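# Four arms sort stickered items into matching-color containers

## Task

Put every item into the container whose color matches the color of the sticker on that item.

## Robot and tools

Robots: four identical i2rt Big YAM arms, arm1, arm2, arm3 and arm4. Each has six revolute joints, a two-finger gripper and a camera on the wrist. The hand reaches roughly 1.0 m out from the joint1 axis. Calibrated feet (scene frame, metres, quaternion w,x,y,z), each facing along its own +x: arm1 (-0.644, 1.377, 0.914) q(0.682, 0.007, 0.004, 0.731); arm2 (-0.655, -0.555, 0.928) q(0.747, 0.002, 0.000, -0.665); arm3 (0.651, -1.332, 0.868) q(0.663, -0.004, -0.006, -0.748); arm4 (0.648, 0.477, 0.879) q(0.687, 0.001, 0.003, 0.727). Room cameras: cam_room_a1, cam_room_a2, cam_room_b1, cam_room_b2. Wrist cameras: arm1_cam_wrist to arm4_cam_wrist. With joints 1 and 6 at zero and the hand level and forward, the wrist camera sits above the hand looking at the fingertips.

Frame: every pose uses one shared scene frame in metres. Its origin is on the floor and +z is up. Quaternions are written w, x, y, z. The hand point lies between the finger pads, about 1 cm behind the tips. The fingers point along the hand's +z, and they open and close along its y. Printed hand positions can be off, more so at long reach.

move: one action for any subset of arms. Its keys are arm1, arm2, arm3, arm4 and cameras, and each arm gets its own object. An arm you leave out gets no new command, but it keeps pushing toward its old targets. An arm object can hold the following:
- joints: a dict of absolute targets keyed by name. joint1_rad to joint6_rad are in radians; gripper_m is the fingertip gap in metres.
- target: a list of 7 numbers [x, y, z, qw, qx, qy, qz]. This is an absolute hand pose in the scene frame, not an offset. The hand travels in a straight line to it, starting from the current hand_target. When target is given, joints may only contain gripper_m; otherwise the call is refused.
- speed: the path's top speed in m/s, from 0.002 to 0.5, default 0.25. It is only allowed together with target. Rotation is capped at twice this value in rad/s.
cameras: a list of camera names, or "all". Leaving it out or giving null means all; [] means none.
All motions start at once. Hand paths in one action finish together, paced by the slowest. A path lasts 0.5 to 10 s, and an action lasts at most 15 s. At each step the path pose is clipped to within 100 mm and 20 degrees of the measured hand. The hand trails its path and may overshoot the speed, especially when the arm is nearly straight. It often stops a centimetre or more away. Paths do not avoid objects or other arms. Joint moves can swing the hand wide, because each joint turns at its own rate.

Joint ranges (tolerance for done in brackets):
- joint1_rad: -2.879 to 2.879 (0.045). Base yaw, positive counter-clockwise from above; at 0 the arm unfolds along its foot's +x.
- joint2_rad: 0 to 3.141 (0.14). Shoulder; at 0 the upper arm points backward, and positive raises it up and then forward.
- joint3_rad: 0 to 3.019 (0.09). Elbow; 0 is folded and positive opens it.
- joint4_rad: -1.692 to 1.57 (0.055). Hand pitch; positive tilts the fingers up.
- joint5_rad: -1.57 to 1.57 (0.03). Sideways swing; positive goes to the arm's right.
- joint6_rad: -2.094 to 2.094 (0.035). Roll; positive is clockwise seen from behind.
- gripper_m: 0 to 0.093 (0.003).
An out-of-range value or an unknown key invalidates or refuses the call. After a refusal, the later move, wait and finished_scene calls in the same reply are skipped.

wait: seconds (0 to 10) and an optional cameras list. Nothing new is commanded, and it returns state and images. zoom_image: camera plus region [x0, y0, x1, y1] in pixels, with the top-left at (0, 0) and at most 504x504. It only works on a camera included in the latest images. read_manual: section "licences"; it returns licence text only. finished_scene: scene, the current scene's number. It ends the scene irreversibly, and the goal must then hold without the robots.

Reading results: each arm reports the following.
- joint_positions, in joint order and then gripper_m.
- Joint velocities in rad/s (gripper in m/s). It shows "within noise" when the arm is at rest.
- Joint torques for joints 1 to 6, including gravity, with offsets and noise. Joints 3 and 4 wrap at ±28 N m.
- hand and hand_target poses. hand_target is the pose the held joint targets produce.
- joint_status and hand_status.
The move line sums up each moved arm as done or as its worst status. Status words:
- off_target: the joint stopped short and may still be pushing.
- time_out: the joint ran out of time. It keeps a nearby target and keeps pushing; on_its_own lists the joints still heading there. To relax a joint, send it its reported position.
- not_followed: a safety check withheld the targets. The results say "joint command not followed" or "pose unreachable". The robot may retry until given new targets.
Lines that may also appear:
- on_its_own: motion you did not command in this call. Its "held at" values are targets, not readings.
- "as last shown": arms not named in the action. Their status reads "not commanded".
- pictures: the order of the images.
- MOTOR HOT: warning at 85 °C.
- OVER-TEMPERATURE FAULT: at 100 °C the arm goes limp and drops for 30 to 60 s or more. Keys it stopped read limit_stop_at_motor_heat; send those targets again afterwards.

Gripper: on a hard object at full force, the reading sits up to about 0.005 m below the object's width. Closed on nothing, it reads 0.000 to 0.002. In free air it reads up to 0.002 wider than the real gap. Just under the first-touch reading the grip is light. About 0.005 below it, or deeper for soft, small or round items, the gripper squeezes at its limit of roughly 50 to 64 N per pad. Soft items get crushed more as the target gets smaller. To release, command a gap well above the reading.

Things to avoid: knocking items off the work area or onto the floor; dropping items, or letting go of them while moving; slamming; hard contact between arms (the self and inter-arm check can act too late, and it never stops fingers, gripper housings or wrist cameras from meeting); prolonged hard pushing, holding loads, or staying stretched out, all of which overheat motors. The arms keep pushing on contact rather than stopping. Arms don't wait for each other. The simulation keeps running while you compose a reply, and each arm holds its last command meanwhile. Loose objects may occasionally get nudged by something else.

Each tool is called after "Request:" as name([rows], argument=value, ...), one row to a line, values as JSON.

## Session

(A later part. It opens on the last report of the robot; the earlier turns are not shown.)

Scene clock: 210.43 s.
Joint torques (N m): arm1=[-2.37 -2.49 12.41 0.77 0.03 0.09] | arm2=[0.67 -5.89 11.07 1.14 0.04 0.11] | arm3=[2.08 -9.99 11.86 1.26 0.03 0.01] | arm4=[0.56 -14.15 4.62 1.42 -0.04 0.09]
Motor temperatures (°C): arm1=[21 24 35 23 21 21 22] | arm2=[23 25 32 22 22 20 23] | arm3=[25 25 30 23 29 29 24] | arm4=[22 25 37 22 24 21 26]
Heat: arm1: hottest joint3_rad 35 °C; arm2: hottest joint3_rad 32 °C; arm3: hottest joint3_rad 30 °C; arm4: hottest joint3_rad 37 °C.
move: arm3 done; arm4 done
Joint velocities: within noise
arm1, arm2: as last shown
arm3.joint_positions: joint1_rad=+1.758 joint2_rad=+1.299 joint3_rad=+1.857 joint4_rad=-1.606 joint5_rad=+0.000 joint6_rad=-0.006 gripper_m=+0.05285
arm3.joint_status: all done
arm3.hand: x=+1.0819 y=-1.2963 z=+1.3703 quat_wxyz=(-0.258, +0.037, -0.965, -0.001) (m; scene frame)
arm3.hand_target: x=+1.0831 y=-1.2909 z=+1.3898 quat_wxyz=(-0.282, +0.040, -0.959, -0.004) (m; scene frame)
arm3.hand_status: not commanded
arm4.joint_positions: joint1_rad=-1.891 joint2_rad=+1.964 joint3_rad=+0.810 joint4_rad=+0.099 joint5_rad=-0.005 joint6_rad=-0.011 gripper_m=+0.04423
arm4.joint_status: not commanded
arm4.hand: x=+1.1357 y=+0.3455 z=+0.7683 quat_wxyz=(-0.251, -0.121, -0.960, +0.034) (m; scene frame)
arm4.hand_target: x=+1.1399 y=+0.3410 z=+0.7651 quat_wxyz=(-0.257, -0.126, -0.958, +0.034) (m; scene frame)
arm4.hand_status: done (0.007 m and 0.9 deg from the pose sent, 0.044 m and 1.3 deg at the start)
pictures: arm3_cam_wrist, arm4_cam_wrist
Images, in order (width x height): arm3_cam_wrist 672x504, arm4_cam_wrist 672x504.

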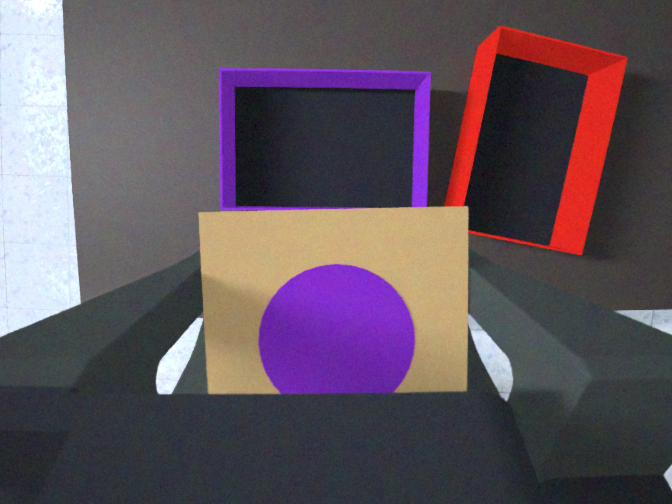

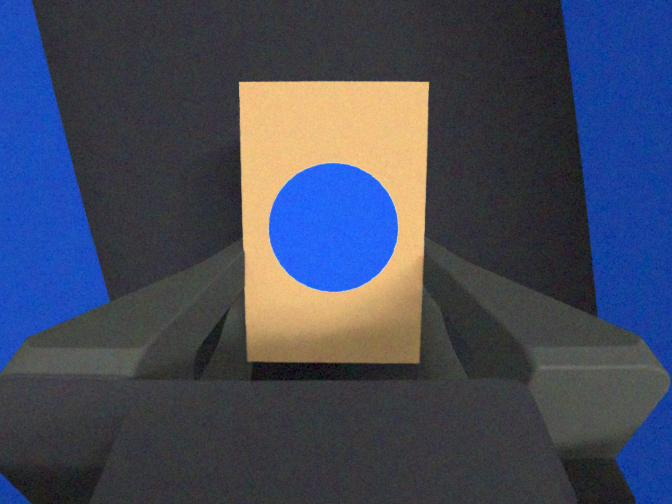

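Request:
move(arm3={"target":[1.213,-1.273,0.95,0.2584,-0.0505,0.9645,0.0135],"speed":0.35}, arm4={"target":[1.14,0.341,0.742,0.2566,0.1261,0.9576,-0.0338],"speed":0.05}, cameras=["arm3_cam_wrist","arm4_cam_wrist"])

Scene clock: 225.13 s.
Joint torques (N m): arm1=[-2.73 -2.67 12.31 1.01 0 0.05] | arm2=[0.62 -5.83 11.03 1.1 0.05 0.11] | arm3=[2.08 -17.85 8.27 1.59 -0.07 0.01] | arm4=[0.38 -14.39 4.83 1.5 -0.04 0.08]
Motor temperatures (°C): arm1=[21 24 35 23 21 21 22] | arm2=[23 25 32 22 22 20 23] | arm3=[25 25 32 23 27 27 24] | arm4=[22 24 34 22 24 21 26]
Heat: arm1: hottest joint3_rad 35 °C; arm2: hottest joint3_rad 32 °C; arm3: hottest joint3_rad 32 °C; arm4: hottest joint3_rad 34 °C.
move: arm3 off_target; arm4 done
Joint velocities: within noise
arm1, arm2: as last shown
arm3.joint_positions: joint1_rad=+1.775 joint2_rad=+1.670 joint3_rad=+1.077 joint4_rad=-0.491 joint5_rad=-0.013 joint6_rad=-0.005 gripper_m=+0.05285
arm3.joint_status: not commanded
arm3.hand: x=+1.2072 y=-1.2824 z=+0.9369 quat_wxyz=(-0.240, +0.046, -0.970, -0.009) (m; scene frame)
arm3.hand_target: x=+1.2128 y=-1.2731 z=+0.9501 quat_wxyz=(-0.258, +0.050, -0.965, -0.014) (m; scene frame)
arm3.hand_status: off_target (0.017 m and 2.3 deg from the pose sent, 0.441 m and 2.1 deg at the start)
arm4.joint_positions: joint1_rad=-1.891 joint2_rad=+2.020 joint3_rad=+0.810 joint4_rad=+0.159 joint5_rad=-0.005 joint6_rad=-0.011 gripper_m=+0.04423
arm4.joint_status: not commanded
arm4.hand: x=+1.1343 y=+0.3456 z=+0.7486 quat_wxyz=(-0.253, -0.121, -0.959, +0.035) (m; scene frame)
arm4.hand_target: x=+1.1396 y=+0.3410 z=+0.7421 quat_wxyz=(-0.256, -0.126, -0.958, +0.034) (m; scene frame)
arm4.hand_status: done (0.010 m and 0.8 deg from the pose sent, 0.027 m and 0.9 deg at the start)
pictures: arm3_cam_wrist, arm4_cam_wrist
Images, in order (width x height): arm3_cam_wrist 672x504, arm4_cam_wrist 672x504.

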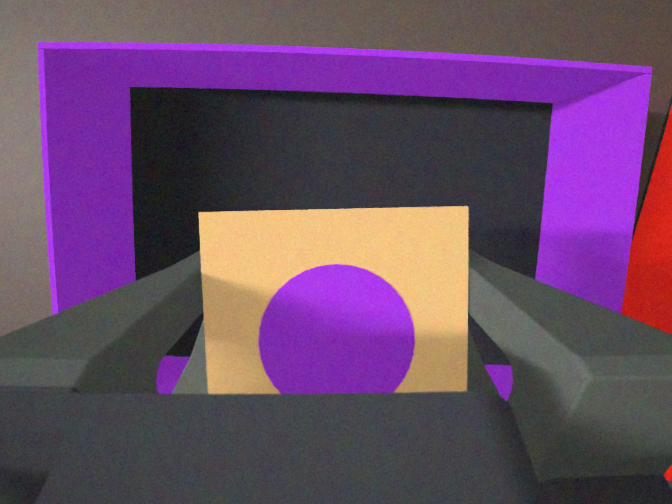

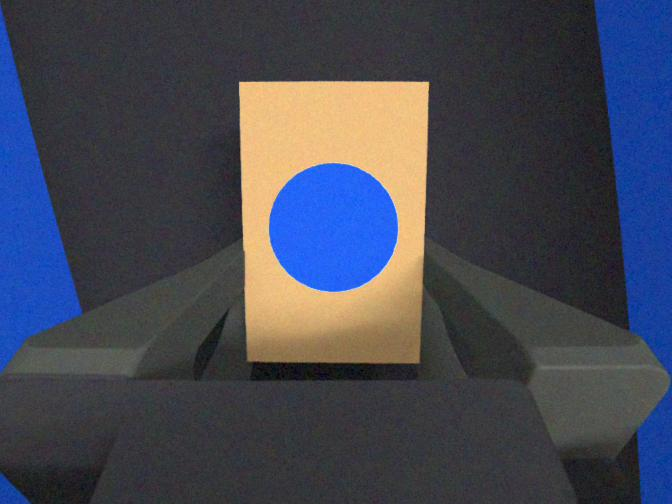

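Request:
move(arm3={"target":[1.22,-1.268,0.82,0.2584,-0.0505,0.9645,0.0135],"speed":0.22}, arm4={"target":[1.14,0.341,0.73,0.2566,0.1261,0.9576,-0.0338],"speed":0.04}, cameras=[])

Request:
move(arm3={"target":[1.22,-1.268,0.77,0.2584,-0.0505,0.9645,0.0135],"speed":0.06}, cameras=["arm3_cam_wrist","arm4_cam_wrist"])

Scene clock: 231.17 s.
Joint torques (N m): arm1=[-2.37 -2.96 12.38 0.9 0.03 0.08] | arm2=[0.67 -5.89 11.03 1.13 0.04 0.11] | arm3=[2.08 -18.78 6.08 1.63 0.13 0.02] | arm4=[0.32 -12.45 4.71 1.29 0.01 0.09]
Motor temperatures (°C): arm1=[21 24 35 23 21 21 22] | arm2=[23 25 32 22 22 20 23] | arm3=[25 25 31 23 27 27 24] | arm4=[22 24 34 22 24 21 26]
Heat: arm1: hottest joint3_rad 35 °C; arm2: hottest joint3_rad 32 °C; arm3: hottest joint3_rad 31 °C; arm4: hottest joint3_rad 34 °C.
move: arm3 off_target; arm4 off_target
Joint velocities: within noise
arm1, arm2: as last shown
arm3.joint_positions: joint1_rad=+1.788 joint2_rad=+1.922 joint3_rad=+1.009 joint4_rad=-0.163 joint5_rad=-0.012 joint6_rad=+0.004 gripper_m=+0.05285
arm3.joint_status: not commanded
arm3.hand: x=+1.2143 y=-1.2764 z=+0.8113 quat_wxyz=(-0.244, +0.048, -0.968, -0.011) (m; scene frame)
arm3.hand_target: x=+1.2198 y=-1.2680 z=+0.8200 quat_wxyz=(-0.258, +0.051, -0.965, -0.014) (m; scene frame)
arm3.hand_status: off_target (0.013 m and 1.7 deg from the pose sent, 0.119 m and 2.3 deg at the start)
arm4.joint_positions: joint1_rad=-1.891 joint2_rad=+2.031 joint3_rad=+0.814 joint4_rad=+0.196 joint5_rad=-0.007 joint6_rad=-0.011 gripper_m=+0.04423
arm4.joint_status: not commanded
arm4.hand: x=+1.1414 y=+0.3439 z=+0.7487 quat_wxyz=(-0.267, -0.120, -0.955, +0.036) (m; scene frame)
arm4.hand_target: x=+1.1391 y=+0.3412 z=+0.7306 quat_wxyz=(-0.257, -0.126, -0.958, +0.034) (m; scene frame)
arm4.hand_status: off_target (0.019 m and 1.4 deg from the pose sent, 0.020 m and 0.8 deg at the start)
pictures: none
No camera images: "cameras" was empty.

Scene clock: 232.60 s.
Joint torques (N m): arm1=[-2.08 -3.08 12.29 0.76 -0.03 0.04] | arm2=[0.73 -5.95 11.03 1.1 0.05 0.11] | arm3=[1.96 -17.73 5.11 1.68 0.12 0.02] | arm4=[0.32 -12.4 4.79 1.28 0.03 0.1]
Motor temperatures (°C): arm1=[21 24 35 23 21 21 22] | arm2=[23 25 32 22 22 20 23] | arm3=[25 25 31 23 27 27 24] | arm4=[22 24 34 22 24 21 26]
Heat: arm1: hottest joint3_rad 35 °C; arm2: hottest joint3_rad 32 °C; arm3: hottest joint3_rad 31 °C; arm4: hottest joint3_rad 34 °C.
move: arm3 done
Joint velocities: within noise
arm1.joint_positions: joint1_rad=-2.244 joint2_rad=+0.910 joint3_rad=+0.982 joint4_rad=-1.505 joint5_rad=-0.007 joint6_rad=-0.008 gripper_m=+0.09294
arm1.joint_status: not commanded
arm1.hand: x=-0.4271 y=+1.2306 z=+1.1654 quat_wxyz=(-0.059, -0.293, -0.954, +0.019) (m; scene frame)
arm1.hand_target: x=-0.4251 y=+1.2271 z=+1.1755 quat_wxyz=(-0.075, -0.298, -0.951, +0.024) (m; scene frame)
arm1.hand_status: not commanded
arm2, arm4: as last shown
arm3.joint_positions: joint1_rad=+1.789 joint2_rad=+2.018 joint3_rad=+1.009 joint4_rad=-0.045 joint5_rad=-0.011 joint6_rad=+0.005 gripper_m=+0.05285
arm3.joint_status: not commanded
arm3.hand: x=+1.2198 y=-1.2761 z=+0.7727 quat_wxyz=(-0.255, +0.047, -0.966, -0.012) (m; scene frame)
arm3.hand_target: x=+1.2198 y=-1.2681 z=+0.7700 quat_wxyz=(-0.258, +0.051, -0.965, -0.014) (m; scene frame)
arm3.hand_status: done (0.009 m and 0.6 deg from the pose sent, 0.043 m and 1.7 deg at the start)
pictures: arm3_cam_wrist, arm4_cam_wrist
Images, in order (width x height): arm3_cam_wrist 672x504, arm4_cam_wrist 672x504.

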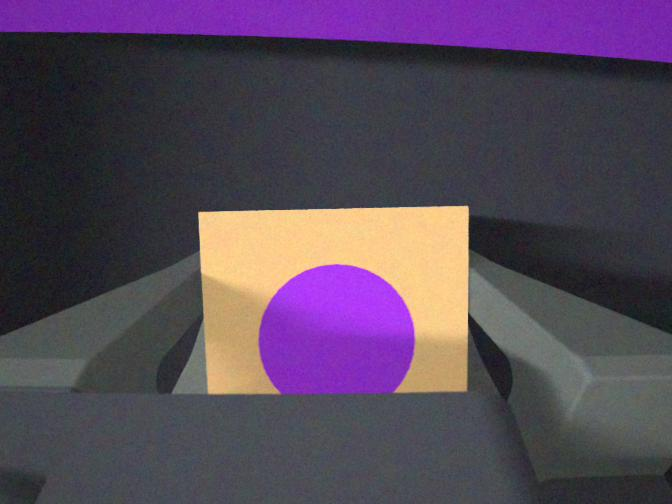

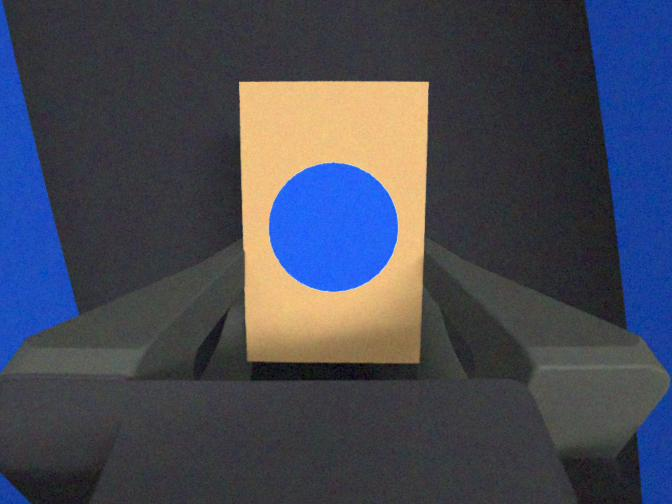

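Arm4 in contact; release. Arm3 lower to contact.

Request:
move(arm3={"target":[1.22,-1.268,0.745,0.2584,-0.0505,0.9645,0.0135],"speed":0.05}, arm4={"joints":{"gripper_m":0.053}}, cameras=["arm3_cam_wrist","arm4_cam_wrist"])

Scene clock: 235.97 s.
Joint torques (N m): arm1=[-2.2 -2.78 12.18 0.92 0.01 0.13] | arm2=[0.62 -5.89 11.06 1.1 0.05 0.11] | arm3=[2.08 -16.44 5.24 1.48 0.09 0.02] | arm4=[0.32 -14.68 4.45 1.03 0.04 0.09]
Motor temperatures (°C): arm1=[21 24 35 23 21 21 22] | arm2=[23 25 32 22 22 20 23] | arm3=[25 25 31 23 27 26 24] | arm4=[22 24 33 22 24 21 26]
Heat: arm1: hottest joint3_rad 35 °C; arm2: hottest joint3_rad 32 °C; arm3: hottest joint3_rad 31 °C; arm4: hottest joint3_rad 33 °C.
move: arm3 off_target; arm4 done
Joint velocities: within noise
arm1: as last shown
arm2.joint_positions: joint1_rad=+0.911 joint2_rad=+0.908 joint3_rad=+0.997 joint4_rad=-1.502 joint5_rad=+0.002 joint6_rad=-0.011 gripper_m=+0.09290
arm2.joint_status: not commanded
arm2.hand: x=-0.4321 y=-0.6918 z=+1.1899 quat_wxyz=(-0.076, -0.262, -0.962, +0.021) (m; scene frame)
arm2.hand_target: x=-0.4324 y=-0.6922 z=+1.1933 quat_wxyz=(-0.082, -0.264, -0.961, +0.023) (m; scene frame)
arm2.hand_status: not commanded
arm3.joint_positions: joint1_rad=+1.790 joint2_rad=+2.062 joint3_rad=+1.009 joint4_rad=+0.016 joint5_rad=-0.009 joint6_rad=+0.006 gripper_m=+0.05285
arm3.joint_status: not commanded
arm3.hand: x=+1.2226 y=-1.2757 z=+0.7561 quat_wxyz=(-0.263, +0.048, -0.963, -0.012) (m; scene frame)
arm3.hand_target: x=+1.2196 y=-1.2682 z=+0.7452 quat_wxyz=(-0.258, +0.051, -0.965, -0.013) (m; scene frame)
arm3.hand_status: off_target (0.014 m and 0.7 deg from the pose sent, 0.029 m and 0.6 deg at the start)
arm4.joint_positions: joint1_rad=-1.891 joint2_rad=+2.058 joint3_rad=+0.816 joint4_rad=+0.196 joint5_rad=-0.007 joint6_rad=-0.011 gripper_m=+0.05291
arm4.joint_status: all done
arm4.hand: x=+1.1354 y=+0.3455 z=+0.7363 quat_wxyz=(-0.255, -0.121, -0.959, +0.034) (m; scene frame)
arm4.hand_target: x=+1.1390 y=+0.3412 z=+0.7306 quat_wxyz=(-0.256, -0.126, -0.958, +0.034) (m; scene frame)
arm4.hand_status: not commanded
pictures: arm3_cam_wrist, arm4_cam_wrist
Images, in order (width x height): arm3_cam_wrist 672x504, arm4_cam_wrist 672x504.

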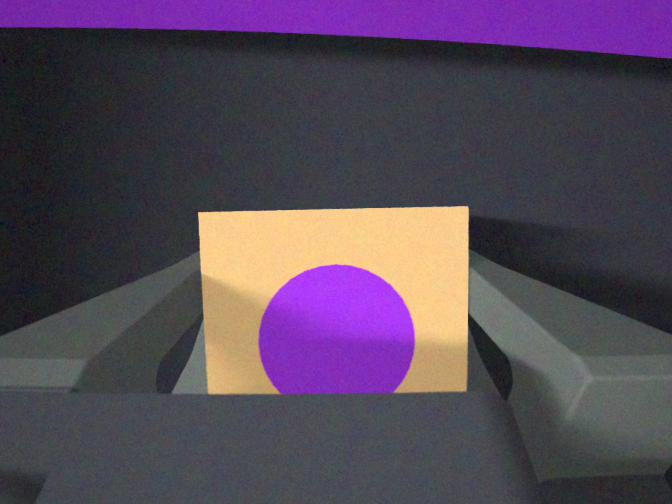

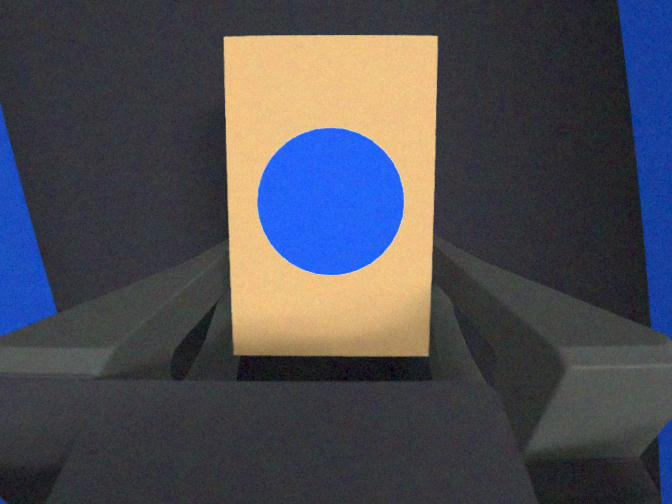

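Request:
move(arm3={"target":[1.22,-1.268,0.737,0.2584,-0.0505,0.9645,0.0135],"speed":0.04}, arm4={"joints":{"gripper_m":0.085}}, cameras=[])

Request:
move(arm3={"joints":{"gripper_m":0.061}}, arm4={"target":[1.14,0.341,0.93,0.2566,0.1261,0.9576,-0.0338],"speed":0.25}, cameras=["arm3_cam_wrist","arm4_cam_wrist"])

Scene clock: 246.93 s.
Joint torques (N m): arm1=[-2.08 -2.96 12.27 0.92 0.04 0.11] | arm2=[0.73 -5.95 11.04 1.1 0.05 0.11] | arm3=[2.02 -15.38 5.33 1.28 0.08 0.03] | arm4=[0.38 -14.21 4.44 1.02 0.05 0.11]
Motor temperatures (°C): arm1=[21 24 35 23 21 21 22] | arm2=[23 25 32 22 22 20 23] | arm3=[25 25 30 23 26 26 25] | arm4=[22 24 32 22 24 21 26]
Heat: arm1: hottest joint3_rad 35 °C; arm2: hottest joint3_rad 32 °C; arm3: hottest joint3_rad 30 °C; arm4: hottest joint3_rad 32 °C.
move: arm3 off_target; arm4 done
Joint velocities: within noise
arm1, arm2: as last shown
arm3.joint_positions: joint1_rad=+1.790 joint2_rad=+2.069 joint3_rad=+1.009 joint4_rad=+0.038 joint5_rad=-0.009 joint6_rad=+0.006 gripper_m=+0.05285
arm3.joint_status: not commanded
arm3.hand: x=+1.2256 y=-1.2756 z=+0.7552 quat_wxyz=(-0.271, +0.047, -0.961, -0.012) (m; scene frame)
arm3.hand_target: x=+1.2192 y=-1.2683 z=+0.7374 quat_wxyz=(-0.258, +0.051, -0.965, -0.013) (m; scene frame)
arm3.hand_status: off_target (0.021 m and 1.5 deg from the pose sent, 0.021 m and 0.7 deg at the start)
arm4.joint_positions: joint1_rad=-1.891 joint2_rad=+2.058 joint3_rad=+0.816 joint4_rad=+0.197 joint5_rad=-0.007 joint6_rad=-0.011 gripper_m=+0.08488
arm4.joint_status: all done
arm4.hand: x=+1.1356 y=+0.3455 z=+0.7365 quat_wxyz=(-0.256, -0.121, -0.959, +0.034) (m; scene frame)
arm4.hand_target: x=+1.1390 y=+0.3412 z=+0.7306 quat_wxyz=(-0.256, -0.126, -0.958, +0.034) (m; scene frame)
arm4.hand_status: not commanded
pictures: none
No camera images: "cameras" was empty.

Scene clock: 248.43 s.
Joint torques (N m): arm1=[-2.02 -2.49 12.53 0.85 0.02 0.08] | arm2=[0.62 -5.89 11.06 1.1 0.05 0.11] | arm3=[2.08 -17.38 5.14 1.21 0.07 0] | arm4=[0.21 -13.74 9.14 0.44 -0.03 0.08]
Motor temperatures (°C): arm1=[21 24 35 23 21 21 22] | arm2=[23 25 32 22 22 20 23] | arm3=[25 25 30 23 26 26 25] | arm4=[22 24 32 22 24 21 26]
Heat: arm1: hottest joint3_rad 35 °C; arm2: hottest joint3_rad 32 °C; arm3: hottest joint3_rad 30 °C; arm4: hottest joint3_rad 32 °C.
move: arm3 done; arm4 off_target
Joint velocities: within noise
arm1, arm2: as last shown
arm3.joint_positions: joint1_rad=+1.790 joint2_rad=+2.089 joint3_rad=+1.009 joint4_rad=+0.040 joint5_rad=-0.009 joint6_rad=+0.009 gripper_m=+0.06096
arm3.joint_status: all done
arm3.hand: x=+1.2209 y=-1.2762 z=+0.7440 quat_wxyz=(-0.262, +0.046, -0.964, -0.012) (m; scene frame)
arm3.hand_target: x=+1.2193 y=-1.2684 z=+0.7376 quat_wxyz=(-0.258, +0.050, -0.965, -0.013) (m; scene frame)
arm3.hand_status: not commanded
arm4.joint_positions: joint1_rad=-1.893 joint2_rad=+1.576 joint3_rad=+0.853 joint4_rad=-0.342 joint5_rad=-0.007 joint6_rad=-0.011 gripper_m=+0.08489
arm4.joint_status: not commanded
arm4.hand: x=+1.1282 y=+0.3478 z=+0.9184 quat_wxyz=(-0.246, -0.121, -0.961, +0.033) (m; scene frame)
arm4.hand_target: x=+1.1395 y=+0.3410 z=+0.9301 quat_wxyz=(-0.257, -0.126, -0.958, +0.034) (m; scene frame)
arm4.hand_status: off_target (0.018 m and 1.3 deg from the pose sent, 0.194 m and 0.7 deg at the start)
pictures: arm3_cam_wrist, arm4_cam_wrist
Images, in order (width x height): arm3_cam_wrist 672x504, arm4_cam_wrist 672x504.

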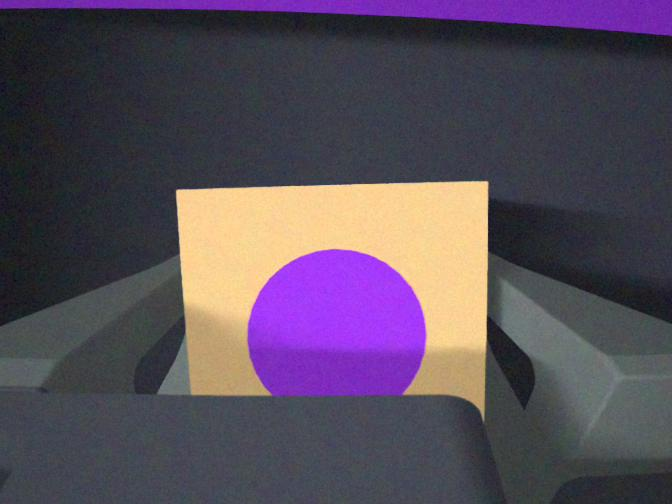

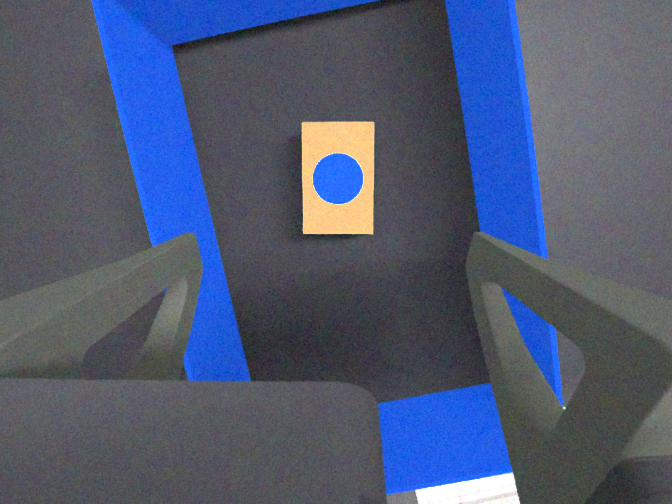

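Request:
move(arm3={"joints":{"gripper_m":0.09}}, cameras=[])

Request:
move(arm3={"target":[1.215,-1.27,0.9,0.2584,-0.0505,0.9645,0.0135],"speed":0.25}, cameras=["arm3_cam_wrist"])

Request:
finished_scene(scene=2)

Scene clock: 257.17 s.
Joint torques (N m): arm1=[-2.61 -2.67 12.33 0.8 0.01 0.06] | arm2=[0.73 -5.89 11.04 1.07 0.05 0.11] | arm3=[2.08 -17.38 5.16 1.24 0.06 -0.01] | arm4=[0.09 -13.1 9.07 0.46 -0.02 0.07]
Motor temperatures (°C): arm1=[20 24 35 23 21 21 22] | arm2=[23 25 32 22 22 20 23] | arm3=[25 25 29 23 26 26 24] | arm4=[22 24 33 22 24 21 25]
Heat: arm1: hottest joint3_rad 35 °C; arm2: hottest joint3_rad 32 °C; arm3: hottest joint3_rad 29 °C; arm4: hottest joint3_rad 33 °C.
move: arm3 done
Joint velocities: within noise
arm1, arm2, arm4: as last shown
arm3.joint_positions: joint1_rad=+1.790 joint2_rad=+2.089 joint3_rad=+1.009 joint4_rad=+0.040 joint5_rad=-0.008 joint6_rad=+0.010 gripper_m=+0.08992
arm3.joint_status: all done
arm3.hand: x=+1.2209 y=-1.2762 z=+0.7440 quat_wxyz=(-0.262, +0.045, -0.964, -0.011) (m; scene frame)
arm3.hand_target: x=+1.2193 y=-1.2684 z=+0.7376 quat_wxyz=(-0.258, +0.050, -0.965, -0.013) (m; scene frame)
arm3.hand_status: not commanded
arm4.hand: x=+1.1281 y=+0.3478 z=+0.9183 quat_wxyz=(-0.246, -0.121, -0.961, +0.033) (m; scene frame)
pictures: none
No camera images: "cameras" was empty.

Scene clock: 258.47 s.
Joint torques (N m): arm1=[-2.26 -2.67 12.37 0.87 0.03 0.09] | arm2=[0.67 -5.83 11.04 1.09 0.04 0.11] | arm3=[1.61 -15.85 10.11 0.72 -0.07 -0.08] | arm4=[0.09 -13.8 9.11 0.54 -0.03 0.06]
Motor temperatures (°C): arm1=[20 24 35 23 21 21 22] | arm2=[23 25 32 22 22 20 23] | arm3=[25 25 29 23 26 26 24] | arm4=[22 24 33 22 24 21 25]
Heat: arm1: hottest joint3_rad 35 °C; arm2: hottest joint3_rad 32 °C; arm3: hottest joint3_rad 29 °C; arm4: hottest joint3_rad 33 °C.
move: arm3 off_target
Joint velocities: within noise
arm1, arm2, arm4: as last shown
arm3.joint_positions: joint1_rad=+1.790 joint2_rad=+1.734 joint3_rad=+0.999 joint4_rad=-0.338 joint5_rad=-0.009 joint6_rad=+0.010 gripper_m=+0.08993
arm3.joint_status: not commanded
arm3.hand: x=+1.1994 y=-1.2762 z=+0.8886 quat_wxyz=(-0.246, +0.045, -0.968, -0.011) (m; scene frame)
arm3.hand_target: x=+1.2144 y=-1.2701 z=+0.9003 quat_wxyz=(-0.259, +0.050, -0.965, -0.014) (m; scene frame)
arm3.hand_status: off_target (0.020 m and 1.6 deg from the pose sent, 0.156 m and 0.7 deg at the start)
pictures: arm3_cam_wrist
Images, in order (width x height): arm3_cam_wrist 672x504.

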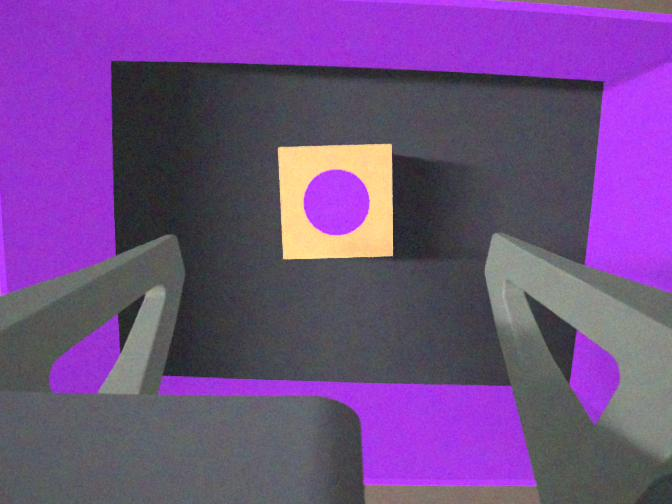

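The scene is finished: the task was done.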